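# Slide a door fully open with a mobile arm robot

## Task

Slide the door until it is completely open and make sure it stays that way; knock nothing over. Moving the door fast enough to bang it open or closed counts as failure, and so does the robot toppling or finishing the job leaning.

## Robot and tools

ROBOT. TidyBot++: a four-caster mobile base (0.54 m long, 0.50 m wide, 0.38 m high) carrying one seven-joint arm that ends in a right hand with five fingers. The shoulder sits 0.12 m ahead of the base centre at 0.68 m height. Segments: upper arm 0.42 m, forearm 0.31 m, hand 0.32 m to the hand point. The arm begins folded, hand pointing down, sticking out up to 0.15 m in front of the base. Cameras: base_camera (fixed on the base, 644x364) and wrist_camera (on the wrist, little-finger side, 504x504, aimed at the hand point).

FRAMES. Base frame: origin on the floor below the base centre, x forward, y left, z up, metres. hand_pose and hand_target are reported in it. Odometry frame: the base frame as it was when the scene began; base_odometry gives x, y and heading (rad, left positive, -3.142 to 3.142) there, from wheel turns only, so slip looks like travel. base_tilt gives forward and right lean in degrees.

TOOL move. Everything except cameras and blocking forms one action; its parts start together.
- base: an object with any of translate_m (forward +, -2 to 2 m), strafe_m (left +, -2 to 2 m), rotate_rad (counter-clockwise from above +, -6.3 to 6.3 rad). These are offsets from where the base is when the command starts, measured along its axes then, not positions.
- joints: absolute targets by name. Arm: joint_1_rad (any angle; positive turns the arm clockwise from above, opposite to heading), joint_2_rad shoulder (-2.249 to 2.249, 0 = upper arm vertical, + leans forward), joint_3_rad (any angle), joint_4_rad elbow (-2.579 to 2.579, 0 straight), joint_5_rad (any angle), joint_6_rad wrist (-2.099 to 2.099), joint_7_rad (any angle, spins the hand about its axis). Radians. Any-angle joints take the short way, so send steps below half a turn. Hand, each -1 to 1 with +1 open: hand_little, hand_ring, hand_middle, hand_index, hand_thumb_bend, hand_thumb_turn (+1 beside the palm, -1 across it). Settings, not motions: hand_force_limit (-1 to 1, roughly 0 to 10 N at the fingertip, 15 N for the thumb) and hand_speed (-0.96 to 1). Start values: force 0, speed -0.8.
- target: one list of seven numbers [x, y, z, qw, qx, qy, qz], an absolute hand pose in the base frame (metres, then a unit quaternion). With target, joints may only carry the hand_ keys. The controller chooses the arm angles and the elbow may swing; the path bends and can overshoot. Far, low, forward-pointing poses near the base may miss or strike the base. An unreachable pose drifts up to 10 s and ends time_out. To correct a position, add (wanted minus hand_pose) to the last target's x, y, z; to hold still, resend hand_target.
- speeds: caps for this action only: translate_m and strafe_m 0.05 to 0.5 m/s (give one if combined), rotate_rad 0.1 to 1.57 rad/s.
- min_time_s: 0.1 to 8, the shortest duration of each arm motion.
- cameras: list of base_camera, wrist_camera or all; [] for none.
- blocking: true (default) returns once everything rests; false returns within about half a second while motion continues. A later move overrides only the parts it names.
An action lasts at most 15 s; base moves end after 14 s with time_out. An unknown key makes the call invalid; an out-of-range number gets it refused, and a refusal or an unrequested stop cancels the rest of the calls in that reply.

OTHER TOOLS. wait(seconds 0 to 10, cameras): lets time pass, returns early when running motions settle. stop(cameras): brakes all motions; braked parts read stopped and may still press. zoom_image(camera, region [x0, y0, x1, y1] in pixels from top-left, at most 504 each way) enlarges part of the latest image. show_instructions: shows the reference pages. finished_scene(scene: this scene's number) ends the scene; the door must stay open without the robot.

RESULT LINES. move: done, or the worst status. base_status, joint_status, hand_status: done, moving, off_target (rested away from target, may still push), contact_stop, time_out, not_followed (a check withheld the targets: joint command not followed, or pose unreachable), torque_fault, limit_stop_at_motor_heat. joint_positions: angles and hand values on the command scale. hand_stopped_by: six words for little, ring, middle, index, thumb_bend, thumb_turn (moving, target, force, stalled, fault). *_load_n: finger loads in N, positive when pushed open. motor_effort: percent of max torque, peak in brackets. on_its_own: what the robot did unasked. pictures: camera order of the images. ARM HIT, MOTOR HOT and OVER-TEMPERATURE FAULT lines are warnings.

HAND USE. Four fingers with the thumb open can hook a 0.005 to 0.03 m bar with 0.02 m clearance behind; thumb across the palm (hand_thumb_turn -1) wraps 0.035 to 0.065 m objects. Close slowly (hand_speed -0.94 or less) for gentle force. Wrist bracket and last link can bump things.

CAUTIONS. Pull or push the door slowly with low base speeds so it does not bang at either end. A raised hand caught on something while the base drives or turns can tip the robot; back off to right it. The arm never avoids obstacles and keeps pushing when blocked, which can shove or tilt the base or trigger a torque fault (10 s arm freeze). Avoid hitting fixed furniture, dropping anything, and heavy strain on the fingers. Long stretched or blocked poses heat motors.

Each tool is called after "Emit:" by a JSON object that holds its "method" and its "body", one argument or row to a line.

Reference images:

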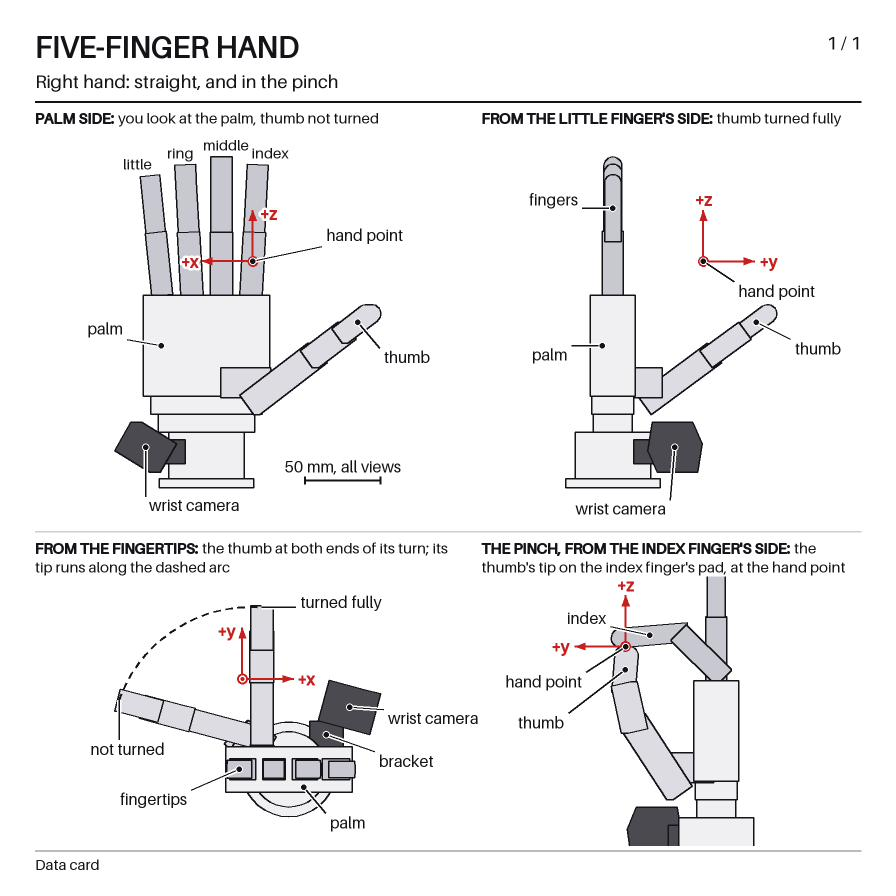

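## Session

Emit:
{"method": "move", "body": {

}}

Scene clock: 0.00 s.
base_odometry: x=+0.000 y=+0.000 heading=+0.000
base_tilt: forward=-0.3 right=-0.2
base_status: not commanded
joint_positions: joint_1_rad=+0.015 joint_2_rad=-0.354 joint_3_rad=+3.118 joint_4_rad=-2.499 joint_5_rad=-0.001 joint_6_rad=-0.883 joint_7_rad=+1.524 hand_little=+1.000 hand_ring=+1.000 hand_middle=+1.000 hand_index=+1.000 hand_thumb_turn=+1.000 hand_thumb_bend=+1.000 hand_force_limit=+0.000 hand_speed=-0.800
joint_status: not commanded
hand_stopped_by: target,target,target,target,target,target
little_load_n: 0.0
ring_load_n: 0.0
middle_load_n: 0.0
index_load_n: 0.0
thumb_bend_load_n: 0.0
thumb_turn_load_n: 0.0
motor_effort: joint_1_rad=+2 joint_2_rad=-1 joint_3_rad=+0 joint_4_rad=+12 joint_5_rad=+0 joint_6_rad=+2 joint_7_rad=+0
hand_pose: x=+0.3061 y=+0.0608 z=+0.5888 quat_wxyz=(+0.057, +0.020, +0.998, -0.002) (m; base frame)
hand_target: x=+0.3057 y=+0.0608 z=+0.5885 quat_wxyz=(+0.056, +0.020, +0.998, -0.002) (m; base frame)
hand_status: not commanded
pictures: base_camera, wrist_camera

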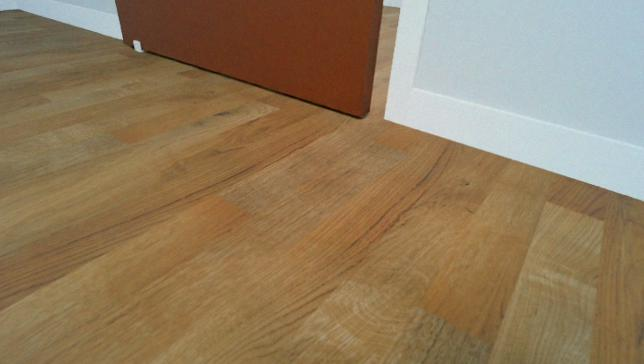

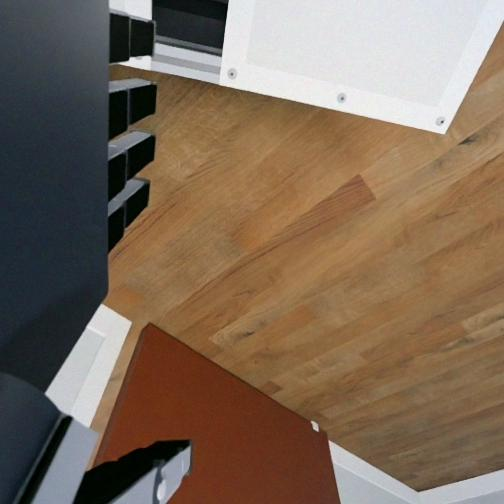

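Emit:
{"method": "move", "body": {
  "joints": {"joint_1_rad": 0, "joint_2_rad": -1.2, "joint_3_rad": 3.142, "joint_4_rad": -2.03, "joint_5_rad": 0, "joint_6_rad": -0.203, "joint_7_rad": -1.832},
  "min_time_s": 3,
  "cameras": ["all"]
}}

Scene clock: 8.03 s.
move: done
base_odometry: x=+0.000 y=+0.000 heading=+0.000
base_tilt: forward=-0.3 right=-0.2
base_status: not commanded
joint_positions: joint_1_rad=+0.015 joint_2_rad=-1.192 joint_3_rad=+3.118 joint_4_rad=-2.047 joint_5_rad=-0.001 joint_6_rad=-0.259 joint_7_rad=+4.409 hand_little=+1.000 hand_ring=+1.000 hand_middle=+1.000 hand_index=+1.000 hand_thumb_turn=+1.000 hand_thumb_bend=+1.000 hand_force_limit=+0.000 hand_speed=-0.800
joint_status: all done
hand_stopped_by: target,target,target,target,target,target
little_load_n: 0.0
ring_load_n: 0.0
middle_load_n: 0.0
index_load_n: 0.0
thumb_bend_load_n: 0.0
thumb_turn_load_n: 0.0
motor_effort: joint_1_rad=+2(3) joint_2_rad=+14(16) joint_3_rad=+1(3) joint_4_rad=+14(18) joint_5_rad=+0(1) joint_6_rad=+8(9) joint_7_rad=+0(2)
hand_pose: x=+0.2748 y=-0.0378 z=+1.1438 quat_wxyz=(+0.120, -0.524, +0.072, -0.840) (m; base frame)
hand_target: x=+0.2586 y=-0.0490 z=+1.1725 quat_wxyz=(+0.113, -0.490, +0.065, -0.862) (m; base frame)
hand_status: not commanded
pictures: base_camera, wrist_camera
camera_calibration:
wrist_camera: T_world_to_cam=[[0.000494931, -0.998513, -0.0545046, 0.0215347], [-0.0549891, 0.054395, -0.997004, 1.16112], [0.998487, 0.00349061, -0.0548804, -0.0925728], [0, 0, 0, 1]] pos_world=[0.156271, -0.0413332, 1.15373]

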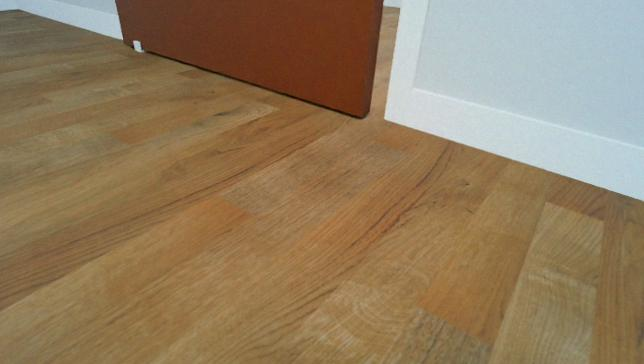

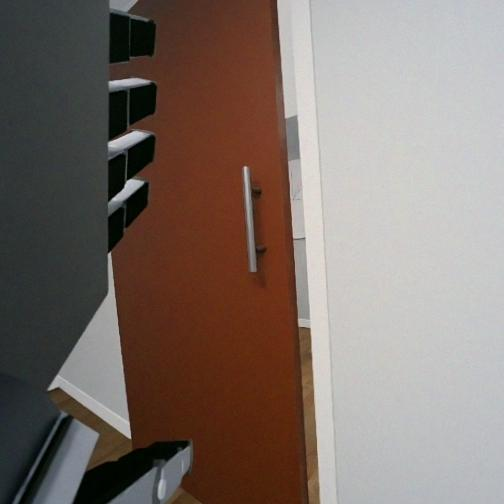

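Emit:
{"method": "move", "body": {
  "base": {"rotate_rad": -0.62},
  "speeds": {"rotate_rad": 0.6},
  "cameras": ["all"]
}}

Emit:
{"method": "move", "body": {
  "joints": {"joint_1_rad": -0.8},
  "min_time_s": 1.5,
  "cameras": ["wrist_camera"]
}}

Scene clock: 45.97 s.
move: done
base_odometry: x=+0.000 y=+0.000 heading=-0.619
base_tilt: forward=-0.3 right=-0.2
base_status: done
joint_positions: joint_1_rad=+0.012 joint_2_rad=-1.192 joint_3_rad=+3.119 joint_4_rad=-2.047 joint_5_rad=-0.001 joint_6_rad=-0.258 joint_7_rad=+4.412 hand_little=+1.000 hand_ring=+1.000 hand_middle=+1.000 hand_index=+1.000 hand_thumb_turn=+1.000 hand_thumb_bend=+1.000 hand_force_limit=+0.000 hand_speed=-0.800
joint_status: not commanded
hand_stopped_by: target,target,target,target,target,target
little_load_n: 0.0
ring_load_n: 0.0
middle_load_n: 0.0
index_load_n: 0.0
thumb_bend_load_n: 0.0
thumb_turn_load_n: 0.0
motor_effort: joint_1_rad=+2(2) joint_2_rad=+14(15) joint_3_rad=+1(2) joint_4_rad=+14(14) joint_5_rad=+0(0) joint_6_rad=+7(8) joint_7_rad=+0(1)
hand_pose: x=+0.2747 y=-0.0379 z=+1.1442 quat_wxyz=(+0.120, -0.523, +0.072, -0.841) (m; base frame)
hand_target: x=+0.2586 y=-0.0490 z=+1.1725 quat_wxyz=(+0.113, -0.490, +0.065, -0.862) (m; base frame)
hand_status: not commanded
pictures: base_camera, wrist_camera
camera_calibration:
wrist_camera: T_world_to_cam=[[0.00191689, -0.998583, -0.0531789, 0.0195882], [-0.0541518, 0.0529973, -0.997125, 1.16127], [0.998531, 0.00479111, -0.0539735, -0.0934636], [0, 0, 0, 1]] pos_world=[0.156174, -0.0415362, 1.15393]

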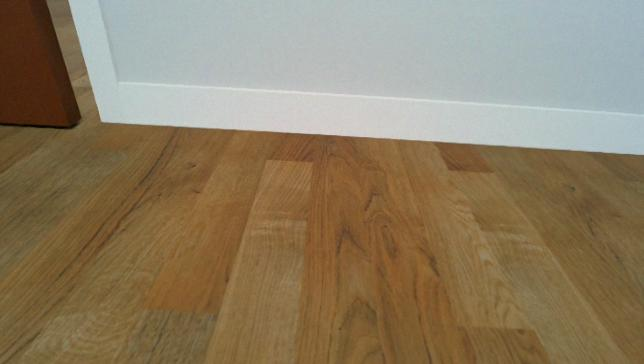

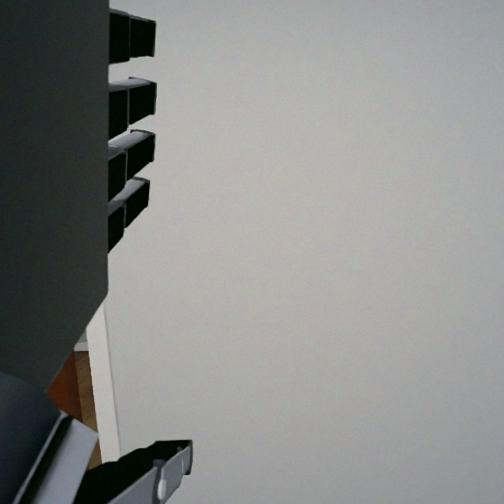

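Scene clock: 48.03 s.
move: done
base_odometry: x=+0.000 y=+0.000 heading=-0.619
base_tilt: forward=-0.3 right=-0.2
base_status: not commanded
joint_positions: joint_1_rad=-0.786 joint_2_rad=-1.192 joint_3_rad=+3.119 joint_4_rad=-2.047 joint_5_rad=-0.001 joint_6_rad=-0.258 joint_7_rad=+4.412 hand_little=+1.000 hand_ring=+1.000 hand_middle=+1.000 hand_index=+1.000 hand_thumb_turn=+1.000 hand_thumb_bend=+1.000 hand_force_limit=+0.000 hand_speed=-0.800
joint_status: all done
hand_stopped_by: target,target,target,target,target,target
little_load_n: 0.0
ring_load_n: 0.0
middle_load_n: 0.0
index_load_n: 0.0
thumb_bend_load_n: 0.0
thumb_turn_load_n: 0.0
motor_effort: joint_1_rad=+2(3) joint_2_rad=+14(15) joint_3_rad=+2(2) joint_4_rad=+14(14) joint_5_rad=+0(0) joint_6_rad=+8(8) joint_7_rad=-1(2)
hand_pose: x=+0.2549 y=+0.0850 z=+1.1442 quat_wxyz=(+0.437, -0.510, -0.137, -0.728) (m; base frame)
hand_target: x=+0.2515 y=+0.0660 z=+1.1725 quat_wxyz=(+0.440, -0.476, -0.131, -0.750) (m; base frame)
hand_status: not commanded
pictures: wrist_camera
camera_calibration:
wrist_camera: T_world_to_cam=[[0.716117, -0.695932, -0.0534404, -0.065207], [-0.075937, -0.00157157, -0.997111, 1.16387], [0.693837, 0.718106, -0.0539724, -0.0572161], [0, 0, 0, 1]] pos_world=[0.174775, -0.00246325, 1.15393]

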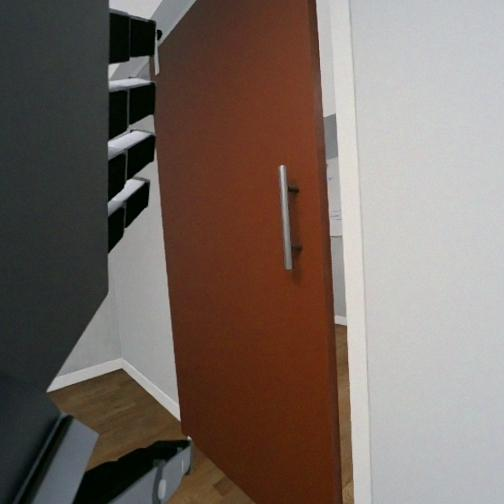

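Emit:
{"method": "zoom_image", "body": {
  "camera": "wrist_camera",
  "region": [230, 140, 370, 300]
}}

Emit:
{"method": "zoom_image", "body": {
  "camera": "wrist_camera",
  "region": [110, 0, 250, 160]
}}

Scaled by 3.150.

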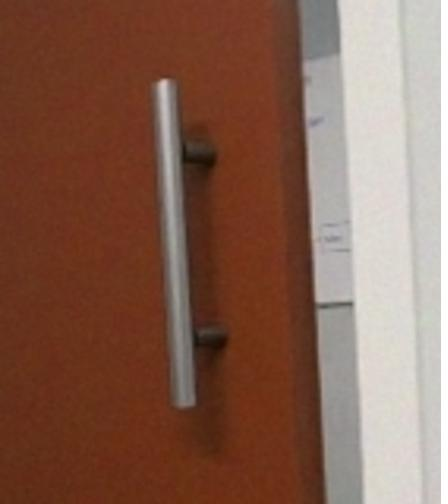

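Scaled by 3.150.

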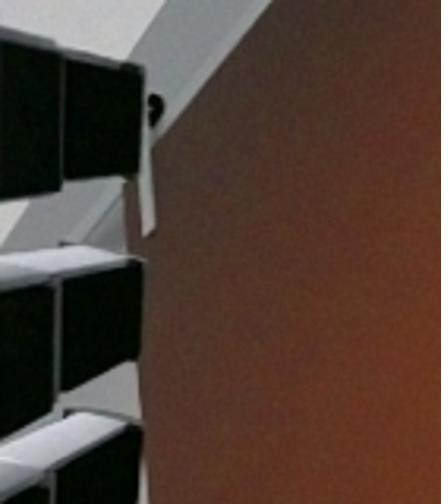

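Emit:
{"method": "move", "body": {
  "base": {"rotate_rad": -0.027},
  "joints": {"joint_1_rad": 0, "joint_2_rad": -0.082, "joint_3_rad": 3.142, "joint_4_rad": -1.337, "joint_5_rad": 0, "joint_6_rad": -0.316, "joint_7_rad": 1.571},
  "min_time_s": 3,
  "cameras": ["all"]
}}

Emit:
{"method": "move", "body": {
  "base": {"strafe_m": 0.4},
  "speeds": {"strafe_m": 0.25},
  "cameras": ["all"]
}}

Scene clock: 125.00 s.
move: done
base_odometry: x=+0.000 y=+0.000 heading=-0.646
base_tilt: forward=-0.3 right=-0.2
base_status: done
joint_positions: joint_1_rad=-0.013 joint_2_rad=-0.086 joint_3_rad=+3.123 joint_4_rad=-1.363 joint_5_rad=-0.001 joint_6_rad=-0.271 joint_7_rad=+1.612 hand_little=+1.000 hand_ring=+1.000 hand_middle=+1.000 hand_index=+1.000 hand_thumb_turn=+1.000 hand_thumb_bend=+1.000 hand_force_limit=+0.000 hand_speed=-0.800
joint_status: all done
hand_stopped_by: target,target,target,target,target,target
little_load_n: 0.0
ring_load_n: 0.0
middle_load_n: 0.0
index_load_n: 0.0
thumb_bend_load_n: 0.0
thumb_turn_load_n: 0.0
motor_effort: joint_1_rad=+2(3) joint_2_rad=-14(17) joint_3_rad=+1(2) joint_4_rad=+17(18) joint_5_rad=+0(1) joint_6_rad=+8(9) joint_7_rad=-1(2)
hand_pose: x=+0.7024 y=+0.0822 z=+1.2280 quat_wxyz=(+0.715, -0.026, +0.698, -0.004) (m; base frame)
hand_target: x=+0.7055 y=+0.0613 z=+1.2295 quat_wxyz=(+0.707, +0.000, +0.707, +0.000) (m; base frame)
hand_status: not commanded
pictures: base_camera, wrist_camera
camera_calibration:
wrist_camera: T_world_to_cam=[[-0.0519817, 0.96094, -0.271832, 0.288363], [-0.515362, 0.207341, 0.831511, -0.672581], [0.855394, 0.183315, 0.484454, -1.09186], [0, 0, 0, 1]] pos_world=[0.602335, 0.0625082, 1.1666]

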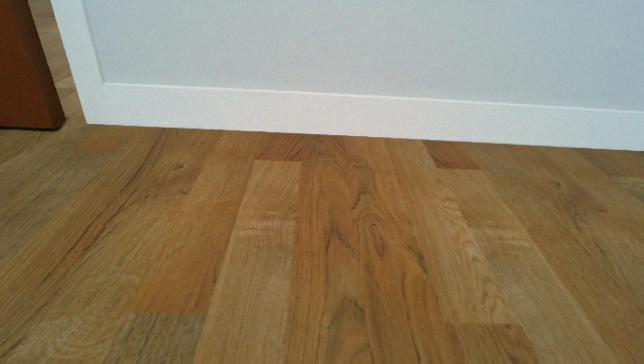

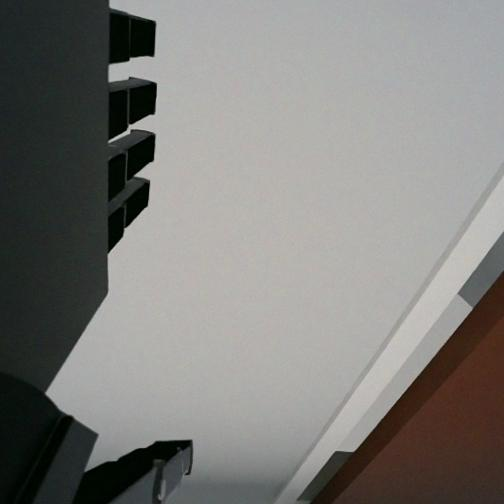

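Scene clock: 127.40 s.
move: done
base_odometry: x=+0.241 y=+0.319 heading=-0.647
base_tilt: forward=-0.3 right=-0.2
base_status: done
joint_positions: joint_1_rad=-0.008 joint_2_rad=-0.086 joint_3_rad=+3.129 joint_4_rad=-1.362 joint_5_rad=-0.001 joint_6_rad=-0.271 joint_7_rad=+1.610 hand_little=+1.000 hand_ring=+1.000 hand_middle=+1.000 hand_index=+1.000 hand_thumb_turn=+1.000 hand_thumb_bend=+1.000 hand_force_limit=+0.000 hand_speed=-0.800
joint_status: not commanded
hand_stopped_by: target,target,target,target,target,target
little_load_n: 0.0
ring_load_n: 0.0
middle_load_n: 0.0
index_load_n: 0.0
thumb_bend_load_n: 0.0
thumb_turn_load_n: 0.0
motor_effort: joint_1_rad=+2(3) joint_2_rad=-14(15) joint_3_rad=+1(3) joint_4_rad=+17(17) joint_5_rad=+0(0) joint_6_rad=+8(9) joint_7_rad=-1(1)
hand_pose: x=+0.7034 y=+0.0754 z=+1.2282 quat_wxyz=(+0.715, -0.021, +0.698, -0.007) (m; base frame)
hand_target: x=+0.7055 y=+0.0613 z=+1.2295 quat_wxyz=(+0.707, +0.000, +0.707, +0.000) (m; base frame)
hand_status: not commanded
pictures: base_camera, wrist_camera
camera_calibration:
wrist_camera: T_world_to_cam=[[-0.0413689, 0.96216, -0.269328, 0.284427], [-0.51306, 0.210849, 0.832053, -0.673444], [0.857355, 0.172603, 0.484923, -1.09267], [0, 0, 0, 1]] pos_world=[0.603051, 0.0569278, 1.1668]

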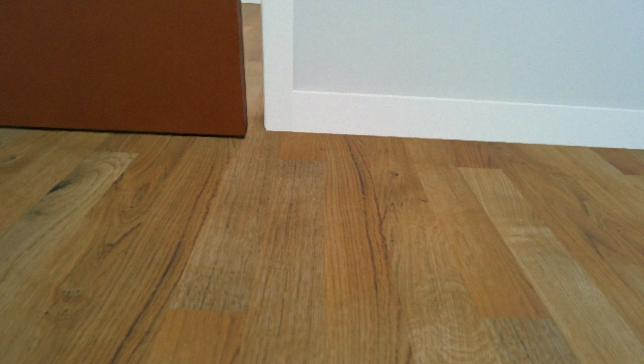

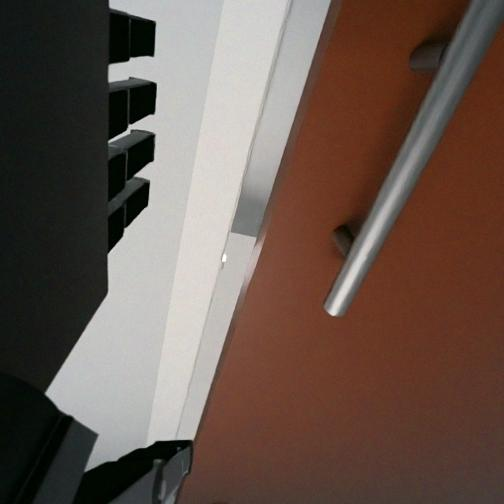

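Emit:
{"method": "move", "body": {
  "base": {"translate_m": 0.1},
  "speeds": {"translate_m": 0.2},
  "joints": {"hand_little": 0, "hand_ring": 0, "hand_middle": 0, "hand_index": 0},
  "cameras": ["all"]
}}

Scene clock: 143.27 s.
move: done
base_odometry: x=+0.321 y=+0.259 heading=-0.647
base_tilt: forward=-0.2 right=-0.2
base_status: done
joint_positions: joint_1_rad=-0.008 joint_2_rad=-0.080 joint_3_rad=+3.129 joint_4_rad=-1.360 joint_5_rad=-0.001 joint_6_rad=-0.272 joint_7_rad=+1.610 hand_little=+0.000 hand_ring=+0.000 hand_middle=+0.000 hand_index=+0.000 hand_thumb_turn=+1.000 hand_thumb_bend=+1.000 hand_force_limit=+0.000 hand_speed=-0.800
joint_status: all done
hand_stopped_by: target,target,target,target,target,target
little_load_n: 0.0
ring_load_n: 0.5
middle_load_n: 0.0
index_load_n: 0.0
thumb_bend_load_n: 0.0
thumb_turn_load_n: 0.0
motor_effort: joint_1_rad=+2(2) joint_2_rad=-14(17) joint_3_rad=+1(1) joint_4_rad=+17(18) joint_5_rad=+0(0) joint_6_rad=+8(9) joint_7_rad=-1(2)
hand_pose: x=+0.7065 y=+0.0754 z=+1.2257 quat_wxyz=(+0.714, -0.021, +0.700, -0.007) (m; base frame)
hand_target: x=+0.7055 y=+0.0613 z=+1.2295 quat_wxyz=(+0.707, +0.000, +0.707, +0.000) (m; base frame)
hand_status: not commanded
pictures: base_camera, wrist_camera
camera_calibration:
wrist_camera: T_world_to_cam=[[-0.0427732, 0.962182, -0.269028, 0.284511], [-0.508892, 0.210743, 0.834635, -0.675828], [0.859767, 0.172606, 0.480633, -1.09065], [0, 0, 0, 1]] pos_world=[0.605949, 0.0569277, 1.16481]

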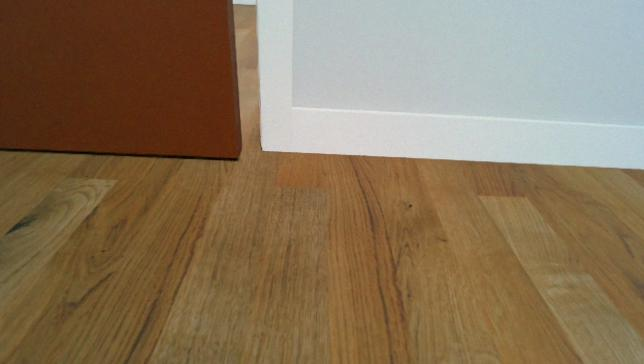

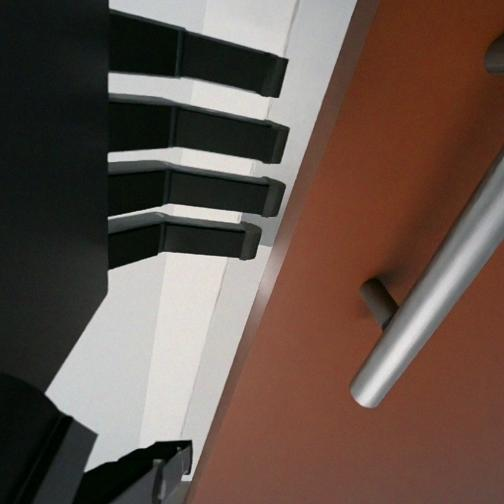

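Emit:
{"method": "move", "body": {
  "base": {"translate_m": 0.035},
  "speeds": {"translate_m": 0.1},
  "joints": {"hand_little": 0.5, "hand_ring": 0.5, "hand_middle": 0.5, "hand_index": 0.5}
}}

Emit:
{"method": "move", "body": {
  "base": {"strafe_m": 0.1},
  "speeds": {"strafe_m": 0.1},
  "cameras": ["all"]
}}

Scene clock: 177.10 s.
move: done
base_odometry: x=+0.349 y=+0.238 heading=-0.647
base_tilt: forward=-0.3 right=-0.2
base_status: done
joint_positions: joint_1_rad=-0.008 joint_2_rad=-0.080 joint_3_rad=+3.129 joint_4_rad=-1.359 joint_5_rad=-0.001 joint_6_rad=-0.273 joint_7_rad=+1.610 hand_little=+0.500 hand_ring=+0.500 hand_middle=+0.500 hand_index=+0.500 hand_thumb_turn=+1.000 hand_thumb_bend=+1.000 hand_force_limit=+0.000 hand_speed=-0.800
joint_status: all done
hand_stopped_by: target,target,target,target,target,target
little_load_n: 0.0
ring_load_n: 0.0
middle_load_n: 0.0
index_load_n: 0.0
thumb_bend_load_n: 0.0
thumb_turn_load_n: 0.0
motor_effort: joint_1_rad=+2(2) joint_2_rad=-14(17) joint_3_rad=+1(2) joint_4_rad=+17(18) joint_5_rad=+0(0) joint_6_rad=+8(9) joint_7_rad=-1(2)
hand_pose: x=+0.7062 y=+0.0754 z=+1.2261 quat_wxyz=(+0.714, -0.021, +0.700, -0.007) (m; base frame)
hand_target: x=+0.7055 y=+0.0613 z=+1.2295 quat_wxyz=(+0.707, +0.000, +0.707, +0.000) (m; base frame)
hand_status: not commanded
pictures: none

Scene clock: 178.67 s.
move: done
base_odometry: x=+0.409 y=+0.318 heading=-0.647
base_tilt: forward=-0.2 right=-0.2
base_status: done
joint_positions: joint_1_rad=-0.006 joint_2_rad=-0.080 joint_3_rad=+3.131 joint_4_rad=-1.359 joint_5_rad=-0.001 joint_6_rad=-0.273 joint_7_rad=+1.610 hand_little=+0.500 hand_ring=+0.500 hand_middle=+0.500 hand_index=+0.500 hand_thumb_turn=+1.000 hand_thumb_bend=+1.000 hand_force_limit=+0.000 hand_speed=-0.800
joint_status: not commanded
hand_stopped_by: target,target,target,target,target,target
little_load_n: -0.5
ring_load_n: 0.0
middle_load_n: 0.0
index_load_n: 0.0
thumb_bend_load_n: 0.0
thumb_turn_load_n: 0.0
motor_effort: joint_1_rad=+2(4) joint_2_rad=-14(15) joint_3_rad=+1(3) joint_4_rad=+17(17) joint_5_rad=+0(1) joint_6_rad=+8(8) joint_7_rad=-1(2)
hand_pose: x=+0.7065 y=+0.0731 z=+1.2262 quat_wxyz=(+0.714, -0.020, +0.700, -0.008) (m; base frame)
hand_target: x=+0.7055 y=+0.0613 z=+1.2295 quat_wxyz=(+0.707, +0.000, +0.707, +0.000) (m; base frame)
hand_status: not commanded
pictures: base_camera, wrist_camera
camera_calibration:
wrist_camera: T_world_to_cam=[[-0.0388452, 0.96237, -0.268951, 0.283956], [-0.508646, 0.212631, 0.834307, -0.67568], [0.860099, 0.16921, 0.481246, -1.09116], [0, 0, 0, 1]] pos_world=[0.605855, 0.0550342, 1.16521]

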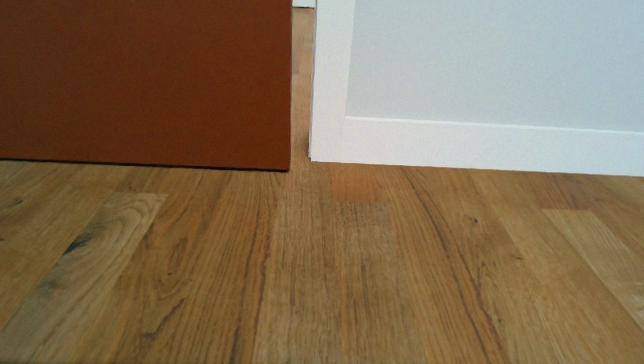

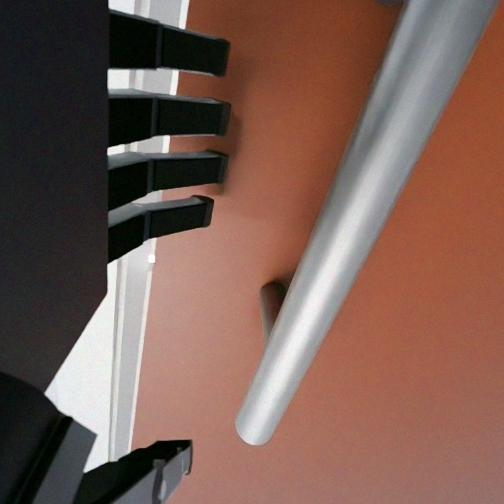

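Emit:
{"method": "move", "body": {
  "base": {"strafe_m": 0.04},
  "speeds": {"strafe_m": 0.05},
  "cameras": ["all"]
}}

Scene clock: 183.30 s.
move: done
base_odometry: x=+0.434 y=+0.350 heading=-0.647
base_tilt: forward=-0.2 right=-0.2
base_status: done
joint_positions: joint_1_rad=-0.005 joint_2_rad=-0.080 joint_3_rad=+3.132 joint_4_rad=-1.359 joint_5_rad=-0.001 joint_6_rad=-0.273 joint_7_rad=+1.610 hand_little=+0.500 hand_ring=+0.500 hand_middle=+0.500 hand_index=+0.500 hand_thumb_turn=+1.000 hand_thumb_bend=+1.000 hand_force_limit=+0.000 hand_speed=-0.800
joint_status: not commanded
hand_stopped_by: target,target,target,target,target,target
little_load_n: 0.0
ring_load_n: -0.5
middle_load_n: 0.0
index_load_n: 0.0
thumb_bend_load_n: -0.5
thumb_turn_load_n: 0.0
motor_effort: joint_1_rad=+2(4) joint_2_rad=-14(16) joint_3_rad=+1(3) joint_4_rad=+17(18) joint_5_rad=+0(0) joint_6_rad=+8(9) joint_7_rad=-1(2)
hand_pose: x=+0.7066 y=+0.0720 z=+1.2262 quat_wxyz=(+0.714, -0.019, +0.700, -0.009) (m; base frame)
hand_target: x=+0.7055 y=+0.0613 z=+1.2295 quat_wxyz=(+0.707, +0.000, +0.707, +0.000) (m; base frame)
hand_status: not commanded
pictures: base_camera, wrist_camera
camera_calibration:
wrist_camera: T_world_to_cam=[[-0.0371876, 0.962496, -0.268734, 0.283559], [-0.508244, 0.213325, 0.834374, -0.675797], [0.86041, 0.167611, 0.48125, -1.0912], [0, 0, 0, 1]] pos_world=[0.605958, 0.0541372, 1.16521]

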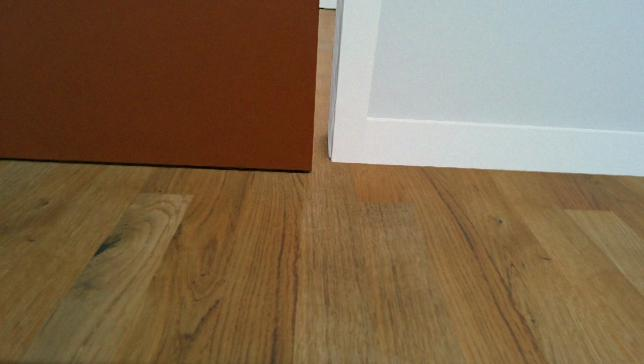

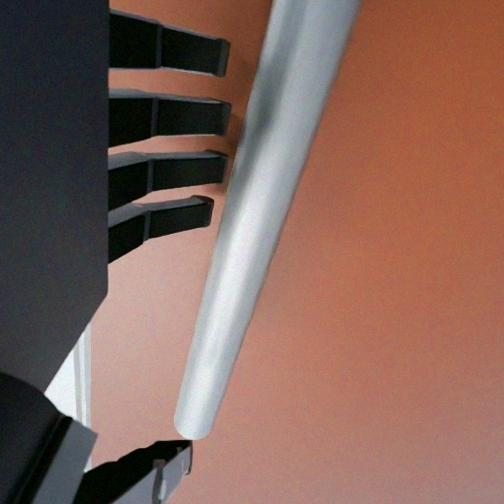

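Emit:
{"method": "move", "body": {
  "base": {"strafe_m": 0.015},
  "speeds": {"strafe_m": 0.05},
  "cameras": ["wrist_camera"]
}}

Scene clock: 190.53 s.
move: done
base_odometry: x=+0.443 y=+0.362 heading=-0.647
base_tilt: forward=-0.2 right=-0.2
base_status: done
joint_positions: joint_1_rad=-0.005 joint_2_rad=-0.080 joint_3_rad=+3.133 joint_4_rad=-1.359 joint_5_rad=-0.001 joint_6_rad=-0.273 joint_7_rad=+1.610 hand_little=+0.500 hand_ring=+0.500 hand_middle=+0.500 hand_index=+0.500 hand_thumb_turn=+1.000 hand_thumb_bend=+1.000 hand_force_limit=+0.000 hand_speed=-0.800
joint_status: not commanded
hand_stopped_by: target,target,target,target,target,target
little_load_n: 0.0
ring_load_n: 0.0
middle_load_n: 0.0
index_load_n: 0.0
thumb_bend_load_n: 0.0
thumb_turn_load_n: 0.0
motor_effort: joint_1_rad=+2(4) joint_2_rad=-14(15) joint_3_rad=+1(3) joint_4_rad=+17(17) joint_5_rad=+0(0) joint_6_rad=+8(8) joint_7_rad=+0(1)
hand_pose: x=+0.7068 y=+0.0711 z=+1.2262 quat_wxyz=(+0.714, -0.019, +0.700, -0.009) (m; base frame)
hand_target: x=+0.7055 y=+0.0613 z=+1.2295 quat_wxyz=(+0.707, +0.000, +0.707, +0.000) (m; base frame)
hand_status: not commanded
pictures: wrist_camera
camera_calibration:
wrist_camera: T_world_to_cam=[[-0.0357649, 0.962566, -0.268678, 0.2834], [-0.507896, 0.214034, 0.834405, -0.675859], [0.860676, 0.166303, 0.481229, -1.09122], [0, 0, 0, 1]] pos_world=[0.60606, 0.0533396, 1.16521]

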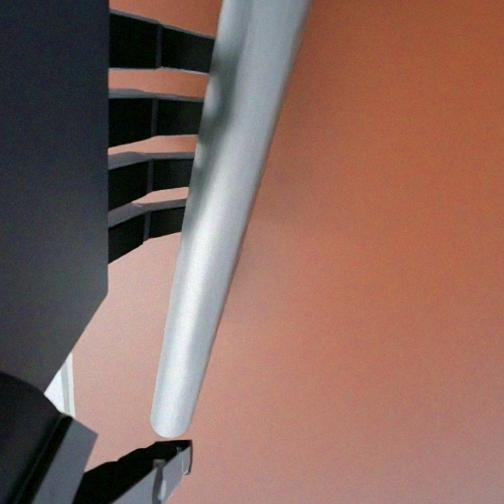

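Emit:
{"method": "move", "body": {
  "base": {"strafe_m": 0.02},
  "speeds": {"strafe_m": 0.05},
  "cameras": ["all"]
}}

Scene clock: 194.47 s.
move: done
base_odometry: x=+0.455 y=+0.378 heading=-0.647
base_tilt: forward=-0.3 right=-0.2
base_status: done
joint_positions: joint_1_rad=+0.000 joint_2_rad=-0.080 joint_3_rad=+3.138 joint_4_rad=-1.359 joint_5_rad=-0.001 joint_6_rad=-0.273 joint_7_rad=+1.609 hand_little=+0.500 hand_ring=+0.500 hand_middle=+0.500 hand_index=+0.500 hand_thumb_turn=+1.000 hand_thumb_bend=+1.000 hand_force_limit=+0.000 hand_speed=-0.800
joint_status: not commanded
hand_stopped_by: target,target,target,target,target,target
little_load_n: 0.0
ring_load_n: 0.0
middle_load_n: 0.0
index_load_n: 0.0
thumb_bend_load_n: 0.0
thumb_turn_load_n: 0.0
motor_effort: joint_1_rad=+2(3) joint_2_rad=-14(15) joint_3_rad=+1(2) joint_4_rad=+17(17) joint_5_rad=+0(1) joint_6_rad=+8(8) joint_7_rad=-1(1)
hand_pose: x=+0.7075 y=+0.0647 z=+1.2263 quat_wxyz=(+0.714, -0.014, +0.700, -0.012) (m; base frame)
hand_target: x=+0.7055 y=+0.0613 z=+1.2295 quat_wxyz=(+0.707, +0.000, +0.707, +0.000) (m; base frame)
hand_status: not commanded
pictures: base_camera, wrist_camera
camera_calibration:
wrist_camera: T_world_to_cam=[[-0.0257585, 0.96336, -0.266974, 0.280342], [-0.505689, 0.217816, 0.834766, -0.676465], [0.862331, 0.156508, 0.48155, -1.09185], [0, 0, 0, 1]] pos_world=[0.606676, 0.0481574, 1.16531]

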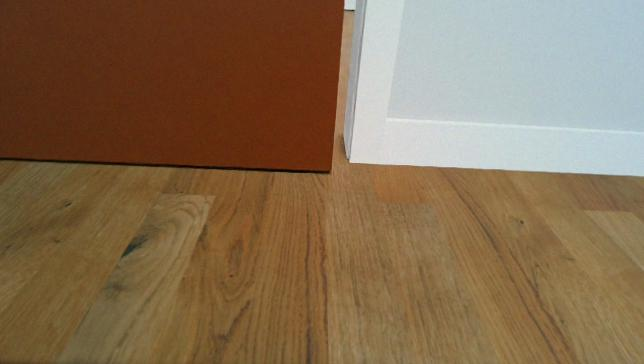

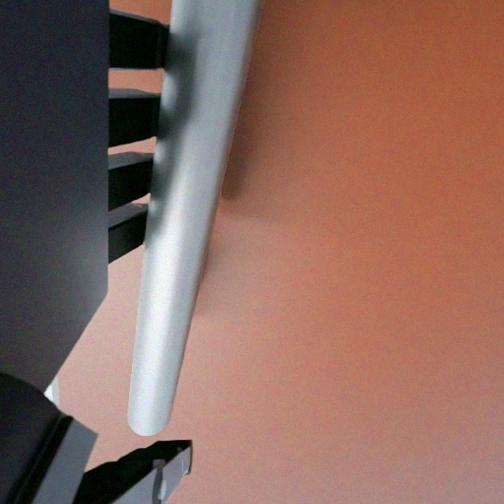

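Emit:
{"method": "move", "body": {
  "joints": {"hand_little": -0.5, "hand_ring": -0.5, "hand_middle": -0.5, "hand_index": -0.5, "hand_force_limit": -0.5, "hand_speed": -0.85},
  "cameras": ["wrist_camera"]
}}

Scene clock: 202.33 s.
move: off_target
base_odometry: x=+0.455 y=+0.378 heading=-0.647
base_tilt: forward=-0.3 right=-0.2
base_status: not commanded
joint_positions: joint_1_rad=+0.002 joint_2_rad=-0.078 joint_3_rad=+3.140 joint_4_rad=-1.357 joint_5_rad=-0.001 joint_6_rad=-0.273 joint_7_rad=+1.608 hand_little=+0.252 hand_ring=+0.279 hand_middle=+0.307 hand_index=+0.418 hand_thumb_turn=+1.000 hand_thumb_bend=+1.000 hand_force_limit=-0.500 hand_speed=-0.850
joint_status: hand_little off_target (ended at +0.252, target -0.500); hand_ring off_target (ended at +0.279, target -0.500); hand_middle off_target (ended at +0.307, target -0.500); hand_index off_target (ended at +0.418, target -0.500); the others done
hand_stopped_by: force,force,force,force,target,target
little_load_n: 2.0
ring_load_n: 0.0
middle_load_n: 0.0
index_load_n: 0.0
thumb_bend_load_n: 0.0
thumb_turn_load_n: 0.0
motor_effort: joint_1_rad=-1(2) joint_2_rad=-15(18) joint_3_rad=-2(3) joint_4_rad=+17(18) joint_5_rad=-1(1) joint_6_rad=+8(8) joint_7_rad=-1(2)
hand_pose: x=+0.7087 y=+0.0624 z=+1.2264 quat_wxyz=(+0.714, -0.013, +0.700, -0.013) (m; base frame)
hand_target: x=+0.7055 y=+0.0613 z=+1.2295 quat_wxyz=(+0.707, +0.000, +0.707, +0.000) (m; base frame)
hand_status: not commanded
pictures: wrist_camera
camera_calibration:
wrist_camera: T_world_to_cam=[[-0.0221617, 0.963681, -0.266136, 0.279045], [-0.504638, 0.219018, 0.835088, -0.676648], [0.863047, 0.152809, 0.481456, -1.09271], [0, 0, 0, 1]] pos_world=[0.607782, 0.046264, 1.16542]

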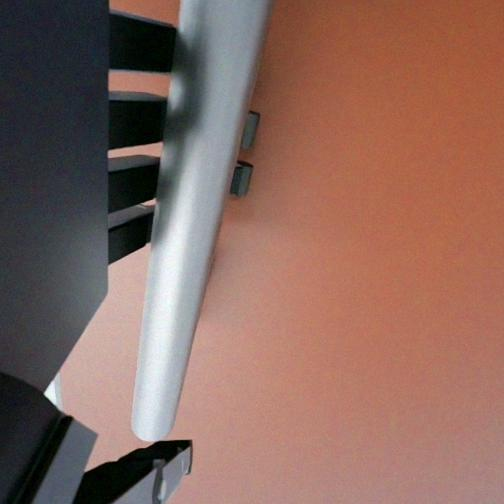

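Emit:
{"method": "move", "body": {
  "base": {"translate_m": 0.02},
  "speeds": {"translate_m": 0.05}
}}

Emit:
{"method": "move", "body": {
  "joints": {"hand_little": -0.45, "hand_ring": -0.45, "hand_middle": -0.45, "hand_index": -0.45},
  "cameras": ["all"]
}}

Scene clock: 207.03 s.
move: done
base_odometry: x=+0.471 y=+0.366 heading=-0.647
base_tilt: forward=-0.3 right=-0.2
base_status: done
joint_positions: joint_1_rad=+0.001 joint_2_rad=-0.088 joint_3_rad=+3.140 joint_4_rad=-1.356 joint_5_rad=-0.001 joint_6_rad=-0.286 joint_7_rad=+1.608 hand_little=+0.251 hand_ring=+0.279 hand_middle=+0.307 hand_index=+0.418 hand_thumb_turn=+1.000 hand_thumb_bend=+1.000 hand_force_limit=-0.500 hand_speed=-0.850
joint_status: not commanded
hand_stopped_by: force,force,force,force,target,target
little_load_n: 0.0
ring_load_n: 0.0
middle_load_n: 0.0
index_load_n: -1.0
thumb_bend_load_n: 0.0
thumb_turn_load_n: -0.5
motor_effort: joint_1_rad=+2(3) joint_2_rad=-14(17) joint_3_rad=+1(2) joint_4_rad=+17(20) joint_5_rad=+0(1) joint_6_rad=+8(12) joint_7_rad=-1(2)
hand_pose: x=+0.7035 y=+0.0628 z=+1.2289 quat_wxyz=(+0.713, -0.013, +0.701, -0.013) (m; base frame)
hand_target: x=+0.7055 y=+0.0613 z=+1.2295 quat_wxyz=(+0.707, +0.000, +0.707, +0.000) (m; base frame)
hand_status: not commanded
pictures: none

Scene clock: 209.03 s.
move: off_target
base_odometry: x=+0.471 y=+0.366 heading=-0.647
base_tilt: forward=-0.2 right=-0.2
base_status: not commanded
joint_positions: joint_1_rad=+0.003 joint_2_rad=-0.081 joint_3_rad=+3.142 joint_4_rad=-1.351 joint_5_rad=-0.001 joint_6_rad=-0.286 joint_7_rad=+1.607 hand_little=-0.206 hand_ring=-0.220 hand_middle=-0.247 hand_index=-0.261 hand_thumb_turn=+1.000 hand_thumb_bend=+1.000 hand_force_limit=-0.500 hand_speed=-0.850
joint_status: hand_little off_target (ended at -0.206, target -0.450); hand_ring off_target (ended at -0.220, target -0.450); hand_middle off_target (ended at -0.247, target -0.450); hand_index off_target (ended at -0.261, target -0.450)
hand_stopped_by: force,force,force,force,target,target
little_load_n: 0.0
ring_load_n: 0.0
middle_load_n: 0.0
index_load_n: 2.5
thumb_bend_load_n: 0.0
thumb_turn_load_n: 0.0
motor_effort: joint_1_rad=+1(2) joint_2_rad=-17(18) joint_3_rad=+0(3) joint_4_rad=+16(17) joint_5_rad=+0(1) joint_6_rad=+6(8) joint_7_rad=-1(1)
hand_pose: x=+0.7069 y=+0.0607 z=+1.2282 quat_wxyz=(+0.712, -0.011, +0.701, -0.014) (m; base frame)
hand_target: x=+0.7055 y=+0.0613 z=+1.2295 quat_wxyz=(+0.707, +0.000, +0.707, +0.000) (m; base frame)
hand_status: not commanded
pictures: base_camera, wrist_camera
camera_calibration:
wrist_camera: T_world_to_cam=[[-0.0206567, 0.964158, -0.264522, 0.27799], [-0.501328, 0.218923, 0.837104, -0.683537], [0.865011, 0.149904, 0.478838, -1.08972], [0, 0, 0, 1]] pos_world=[0.605684, 0.0449688, 1.16752]

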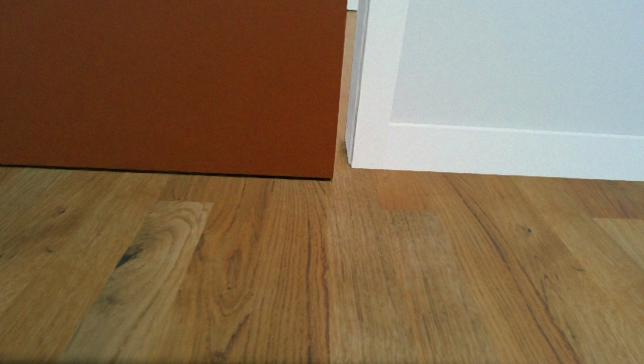

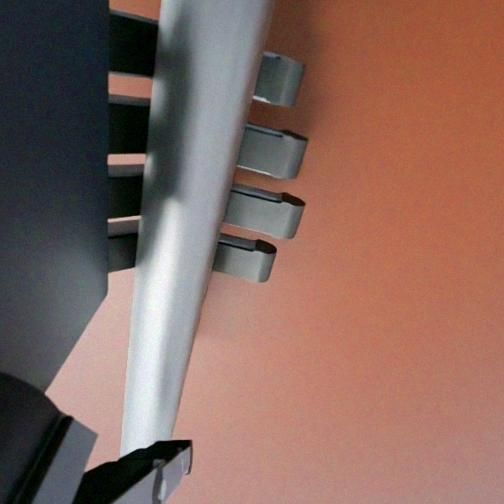

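Emit:
{"method": "move", "body": {
  "base": {"strafe_m": 0.15},
  "speeds": {"strafe_m": 0.08},
  "cameras": ["all"]
}}

Scene clock: 214.50 s.
move: done
base_odometry: x=+0.562 y=+0.485 heading=-0.647
base_tilt: forward=-0.3 right=-0.2
base_status: done
joint_positions: joint_1_rad=+0.086 joint_2_rad=-0.063 joint_3_rad=+3.244 joint_4_rad=-1.332 joint_5_rad=-0.001 joint_6_rad=-0.288 joint_7_rad=+1.594 hand_little=-0.206 hand_ring=-0.220 hand_middle=-0.247 hand_index=-0.261 hand_thumb_turn=+1.000 hand_thumb_bend=+1.000 hand_force_limit=-0.500 hand_speed=-0.850
joint_status: not commanded
hand_stopped_by: force,force,force,force,target,target
little_load_n: 0.0
ring_load_n: 0.0
middle_load_n: 0.0
index_load_n: 2.0
thumb_bend_load_n: 0.0
thumb_turn_load_n: 0.0
motor_effort: joint_1_rad=-9(19) joint_2_rad=-17(22) joint_3_rad=-11(22) joint_4_rad=+18(18) joint_5_rad=-2(4) joint_6_rad=+8(9) joint_7_rad=+0(2)
hand_pose: x=+0.7164 y=-0.0537 z=+1.2287 quat_wxyz=(+0.708, +0.060, +0.700, -0.073) (m; base frame)
hand_target: x=+0.7055 y=+0.0613 z=+1.2295 quat_wxyz=(+0.707, +0.000, +0.707, +0.000) (m; base frame)
hand_status: not commanded
pictures: base_camera, wrist_camera
camera_calibration:
wrist_camera: T_world_to_cam=[[0.156713, 0.956398, -0.246465, 0.23904], [-0.452766, 0.29135, 0.842685, -0.691824], [0.877749, -0.0204686, 0.478683, -1.09917], [0, 0, 0, 1]] pos_world=[0.6141, -0.0495526, 1.16806]

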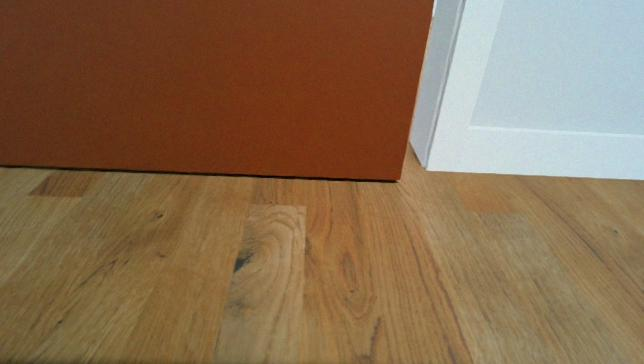

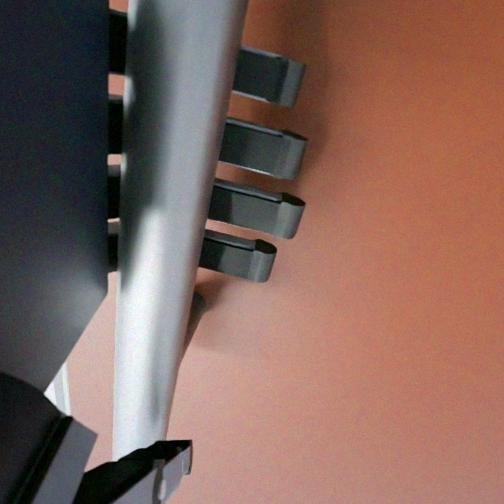

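Emit:
{"method": "move", "body": {
  "base": {"strafe_m": 0.15},
  "speeds": {"strafe_m": 0.08},
  "cameras": ["all"]
}}

Scene clock: 224.27 s.
move: done
base_odometry: x=+0.652 y=+0.605 heading=-0.646
base_tilt: forward=-0.2 right=-0.2
base_status: done
joint_positions: joint_1_rad=+0.083 joint_2_rad=-0.053 joint_3_rad=+3.240 joint_4_rad=-1.323 joint_5_rad=-0.001 joint_6_rad=-0.288 joint_7_rad=+1.592 hand_little=-0.206 hand_ring=-0.220 hand_middle=-0.247 hand_index=-0.261 hand_thumb_turn=+1.000 hand_thumb_bend=+1.000 hand_force_limit=-0.500 hand_speed=-0.850
joint_status: not commanded
hand_stopped_by: force,force,force,force,target,target
little_load_n: 0.0
ring_load_n: 0.0
middle_load_n: 0.0
index_load_n: 1.0
thumb_bend_load_n: 0.0
thumb_turn_load_n: 0.0
motor_effort: joint_1_rad=-8(21) joint_2_rad=-17(24) joint_3_rad=-10(24) joint_4_rad=+19(19) joint_5_rad=-2(4) joint_6_rad=+10(10) joint_7_rad=+0(3)
hand_pose: x=+0.7208 y=-0.0494 z=+1.2290 quat_wxyz=(+0.708, +0.058, +0.700, -0.069) (m; base frame)
hand_target: x=+0.7055 y=+0.0613 z=+1.2295 quat_wxyz=(+0.707, +0.000, +0.707, +0.000) (m; base frame)
hand_status: not commanded
pictures: base_camera, wrist_camera
camera_calibration:
wrist_camera: T_world_to_cam=[[0.149642, 0.957953, -0.244812, 0.237411], [-0.455359, 0.28655, 0.842934, -0.690076], [0.877642, -0.014661, 0.479092, -1.10323], [0, 0, 0, 1]] pos_world=[0.618486, -0.0458617, 1.16836]

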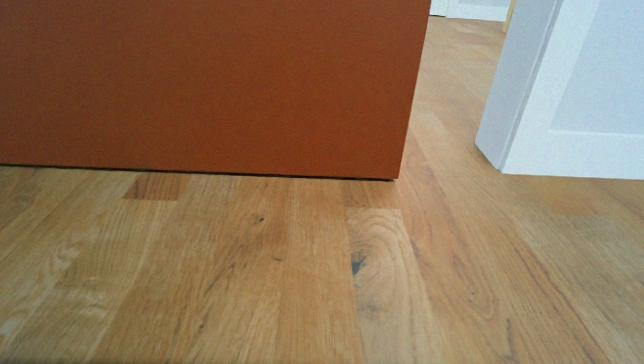

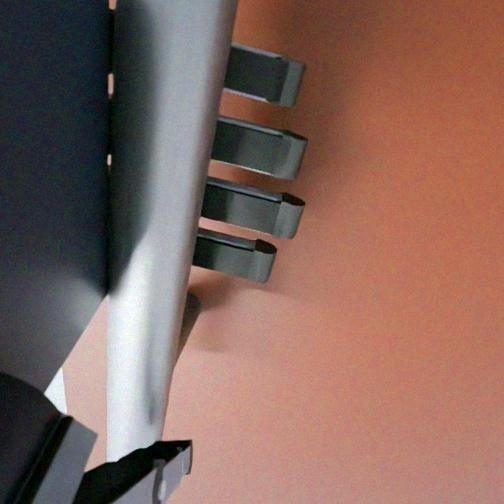

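Emit:
{"method": "move", "body": {
  "base": {"strafe_m": 0.25},
  "speeds": {"strafe_m": 0.1},
  "cameras": ["all"]
}}

Scene clock: 230.30 s.
move: done
base_odometry: x=+0.802 y=+0.804 heading=-0.646
base_tilt: forward=-0.2 right=-0.2
base_status: done
joint_positions: joint_1_rad=+0.068 joint_2_rad=-0.056 joint_3_rad=+3.223 joint_4_rad=-1.325 joint_5_rad=-0.001 joint_6_rad=-0.291 joint_7_rad=+1.590 hand_little=-0.206 hand_ring=-0.220 hand_middle=-0.247 hand_index=-0.261 hand_thumb_turn=+1.000 hand_thumb_bend=+1.000 hand_force_limit=-0.500 hand_speed=-0.850
joint_status: not commanded
hand_stopped_by: force,force,force,force,target,target
little_load_n: -0.5
ring_load_n: 0.0
middle_load_n: 0.0
index_load_n: 0.5
thumb_bend_load_n: 0.0
thumb_turn_load_n: 0.0
motor_effort: joint_1_rad=-6(21) joint_2_rad=-16(25) joint_3_rad=-8(25) joint_4_rad=+19(20) joint_5_rad=-2(4) joint_6_rad=+11(11) joint_7_rad=+0(3)
hand_pose: x=+0.7206 y=-0.0306 z=+1.2288 quat_wxyz=(+0.709, +0.048, +0.702, -0.058) (m; base frame)
hand_target: x=+0.7055 y=+0.0613 z=+1.2295 quat_wxyz=(+0.707, +0.000, +0.707, +0.000) (m; base frame)
hand_status: not commanded
pictures: base_camera, wrist_camera
camera_calibration:
wrist_camera: T_world_to_cam=[[0.120123, 0.962227, -0.244316, 0.240248], [-0.462605, 0.272, 0.843808, -0.691672], [0.878389, 0.0116615, 0.477804, -1.10072], [0, 0, 0, 1]] pos_world=[0.61803, -0.0302021, 1.16826]

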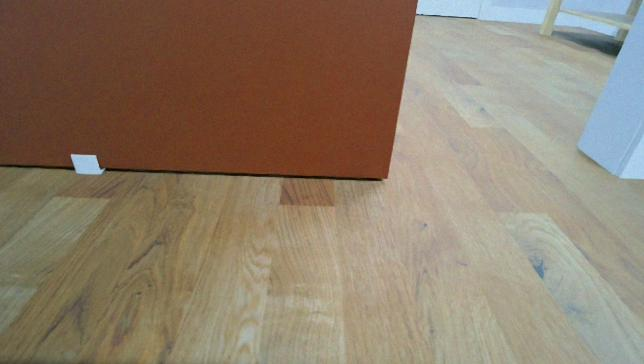

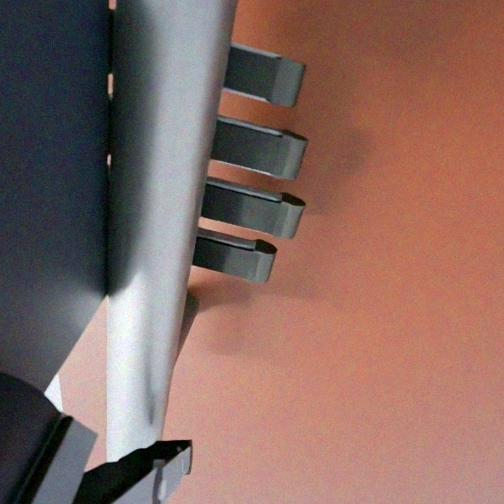

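Emit:
{"method": "move", "body": {
  "base": {"strafe_m": 0.1},
  "speeds": {"strafe_m": 0.08}
}}

Emit:
{"method": "move", "body": {
  "base": {"strafe_m": 0.1},
  "speeds": {"strafe_m": 0.08},
  "cameras": ["all"]
}}

Scene clock: 238.43 s.
move: done
base_odometry: x=+0.863 y=+0.884 heading=-0.646
base_tilt: forward=-0.3 right=-0.2
base_status: done
joint_positions: joint_1_rad=+0.070 joint_2_rad=-0.056 joint_3_rad=+3.226 joint_4_rad=-1.324 joint_5_rad=-0.001 joint_6_rad=-0.295 joint_7_rad=+1.590 hand_little=-0.206 hand_ring=-0.220 hand_middle=-0.247 hand_index=-0.261 hand_thumb_turn=+1.000 hand_thumb_bend=+1.000 hand_force_limit=-0.500 hand_speed=-0.850
joint_status: not commanded
hand_stopped_by: force,force,force,force,target,target
little_load_n: 0.0
ring_load_n: 0.0
middle_load_n: 0.0
index_load_n: 1.0
thumb_bend_load_n: 0.0
thumb_turn_load_n: -0.5
motor_effort: joint_1_rad=-6(20) joint_2_rad=-17(25) joint_3_rad=-8(23) joint_4_rad=+19(19) joint_5_rad=-2(4) joint_6_rad=+9(10) joint_7_rad=+0(3)
hand_pose: x=+0.7205 y=-0.0333 z=+1.2282 quat_wxyz=(+0.707, +0.049, +0.703, -0.060) (m; base frame)
hand_target: x=+0.7055 y=+0.0613 z=+1.2295 quat_wxyz=(+0.707, +0.000, +0.707, +0.000) (m; base frame)
hand_status: not commanded
pictures: none

Scene clock: 240.73 s.
move: done
base_odometry: x=+0.923 y=+0.964 heading=-0.646
base_tilt: forward=-0.3 right=-0.2
base_status: done
joint_positions: joint_1_rad=+0.069 joint_2_rad=-0.055 joint_3_rad=+3.224 joint_4_rad=-1.324 joint_5_rad=-0.001 joint_6_rad=-0.294 joint_7_rad=+1.590 hand_little=-0.206 hand_ring=-0.220 hand_middle=-0.247 hand_index=-0.261 hand_thumb_turn=+1.000 hand_thumb_bend=+1.000 hand_force_limit=-0.500 hand_speed=-0.850
joint_status: not commanded
hand_stopped_by: force,force,force,force,target,target
little_load_n: 0.0
ring_load_n: 0.0
middle_load_n: 0.0
index_load_n: 0.5
thumb_bend_load_n: -0.5
thumb_turn_load_n: 0.0
motor_effort: joint_1_rad=-6(20) joint_2_rad=-16(25) joint_3_rad=-8(23) joint_4_rad=+18(19) joint_5_rad=-2(4) joint_6_rad=+9(10) joint_7_rad=+0(3)
hand_pose: x=+0.7210 y=-0.0317 z=+1.2279 quat_wxyz=(+0.707, +0.048, +0.703, -0.059) (m; base frame)
hand_target: x=+0.7055 y=+0.0613 z=+1.2295 quat_wxyz=(+0.707, +0.000, +0.707, +0.000) (m; base frame)
hand_status: not commanded
pictures: base_camera, wrist_camera
camera_calibration:
wrist_camera: T_world_to_cam=[[0.1209, 0.962221, -0.243955, 0.239931], [-0.45944, 0.272091, 0.845507, -0.694752], [0.879942, 0.00986104, 0.474979, -1.09841], [0, 0, 0, 1]] pos_world=[0.618332, -0.0309996, 1.16767]

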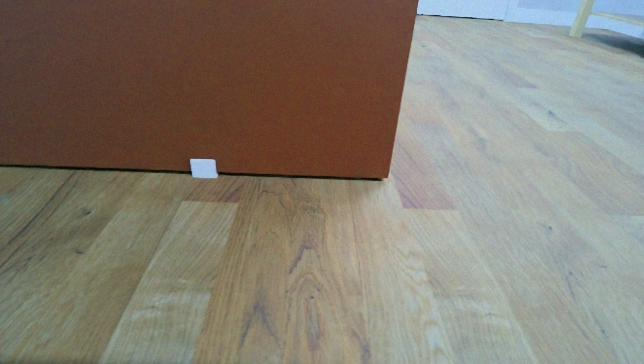

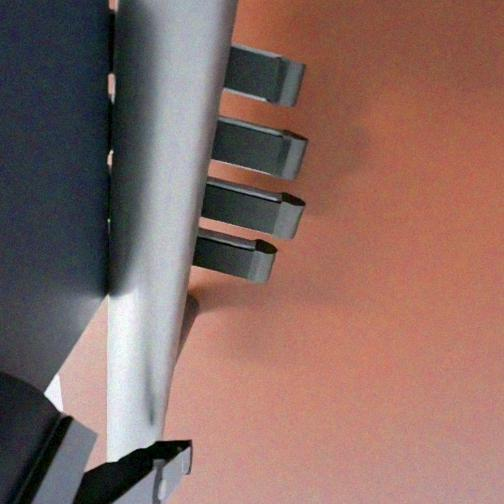

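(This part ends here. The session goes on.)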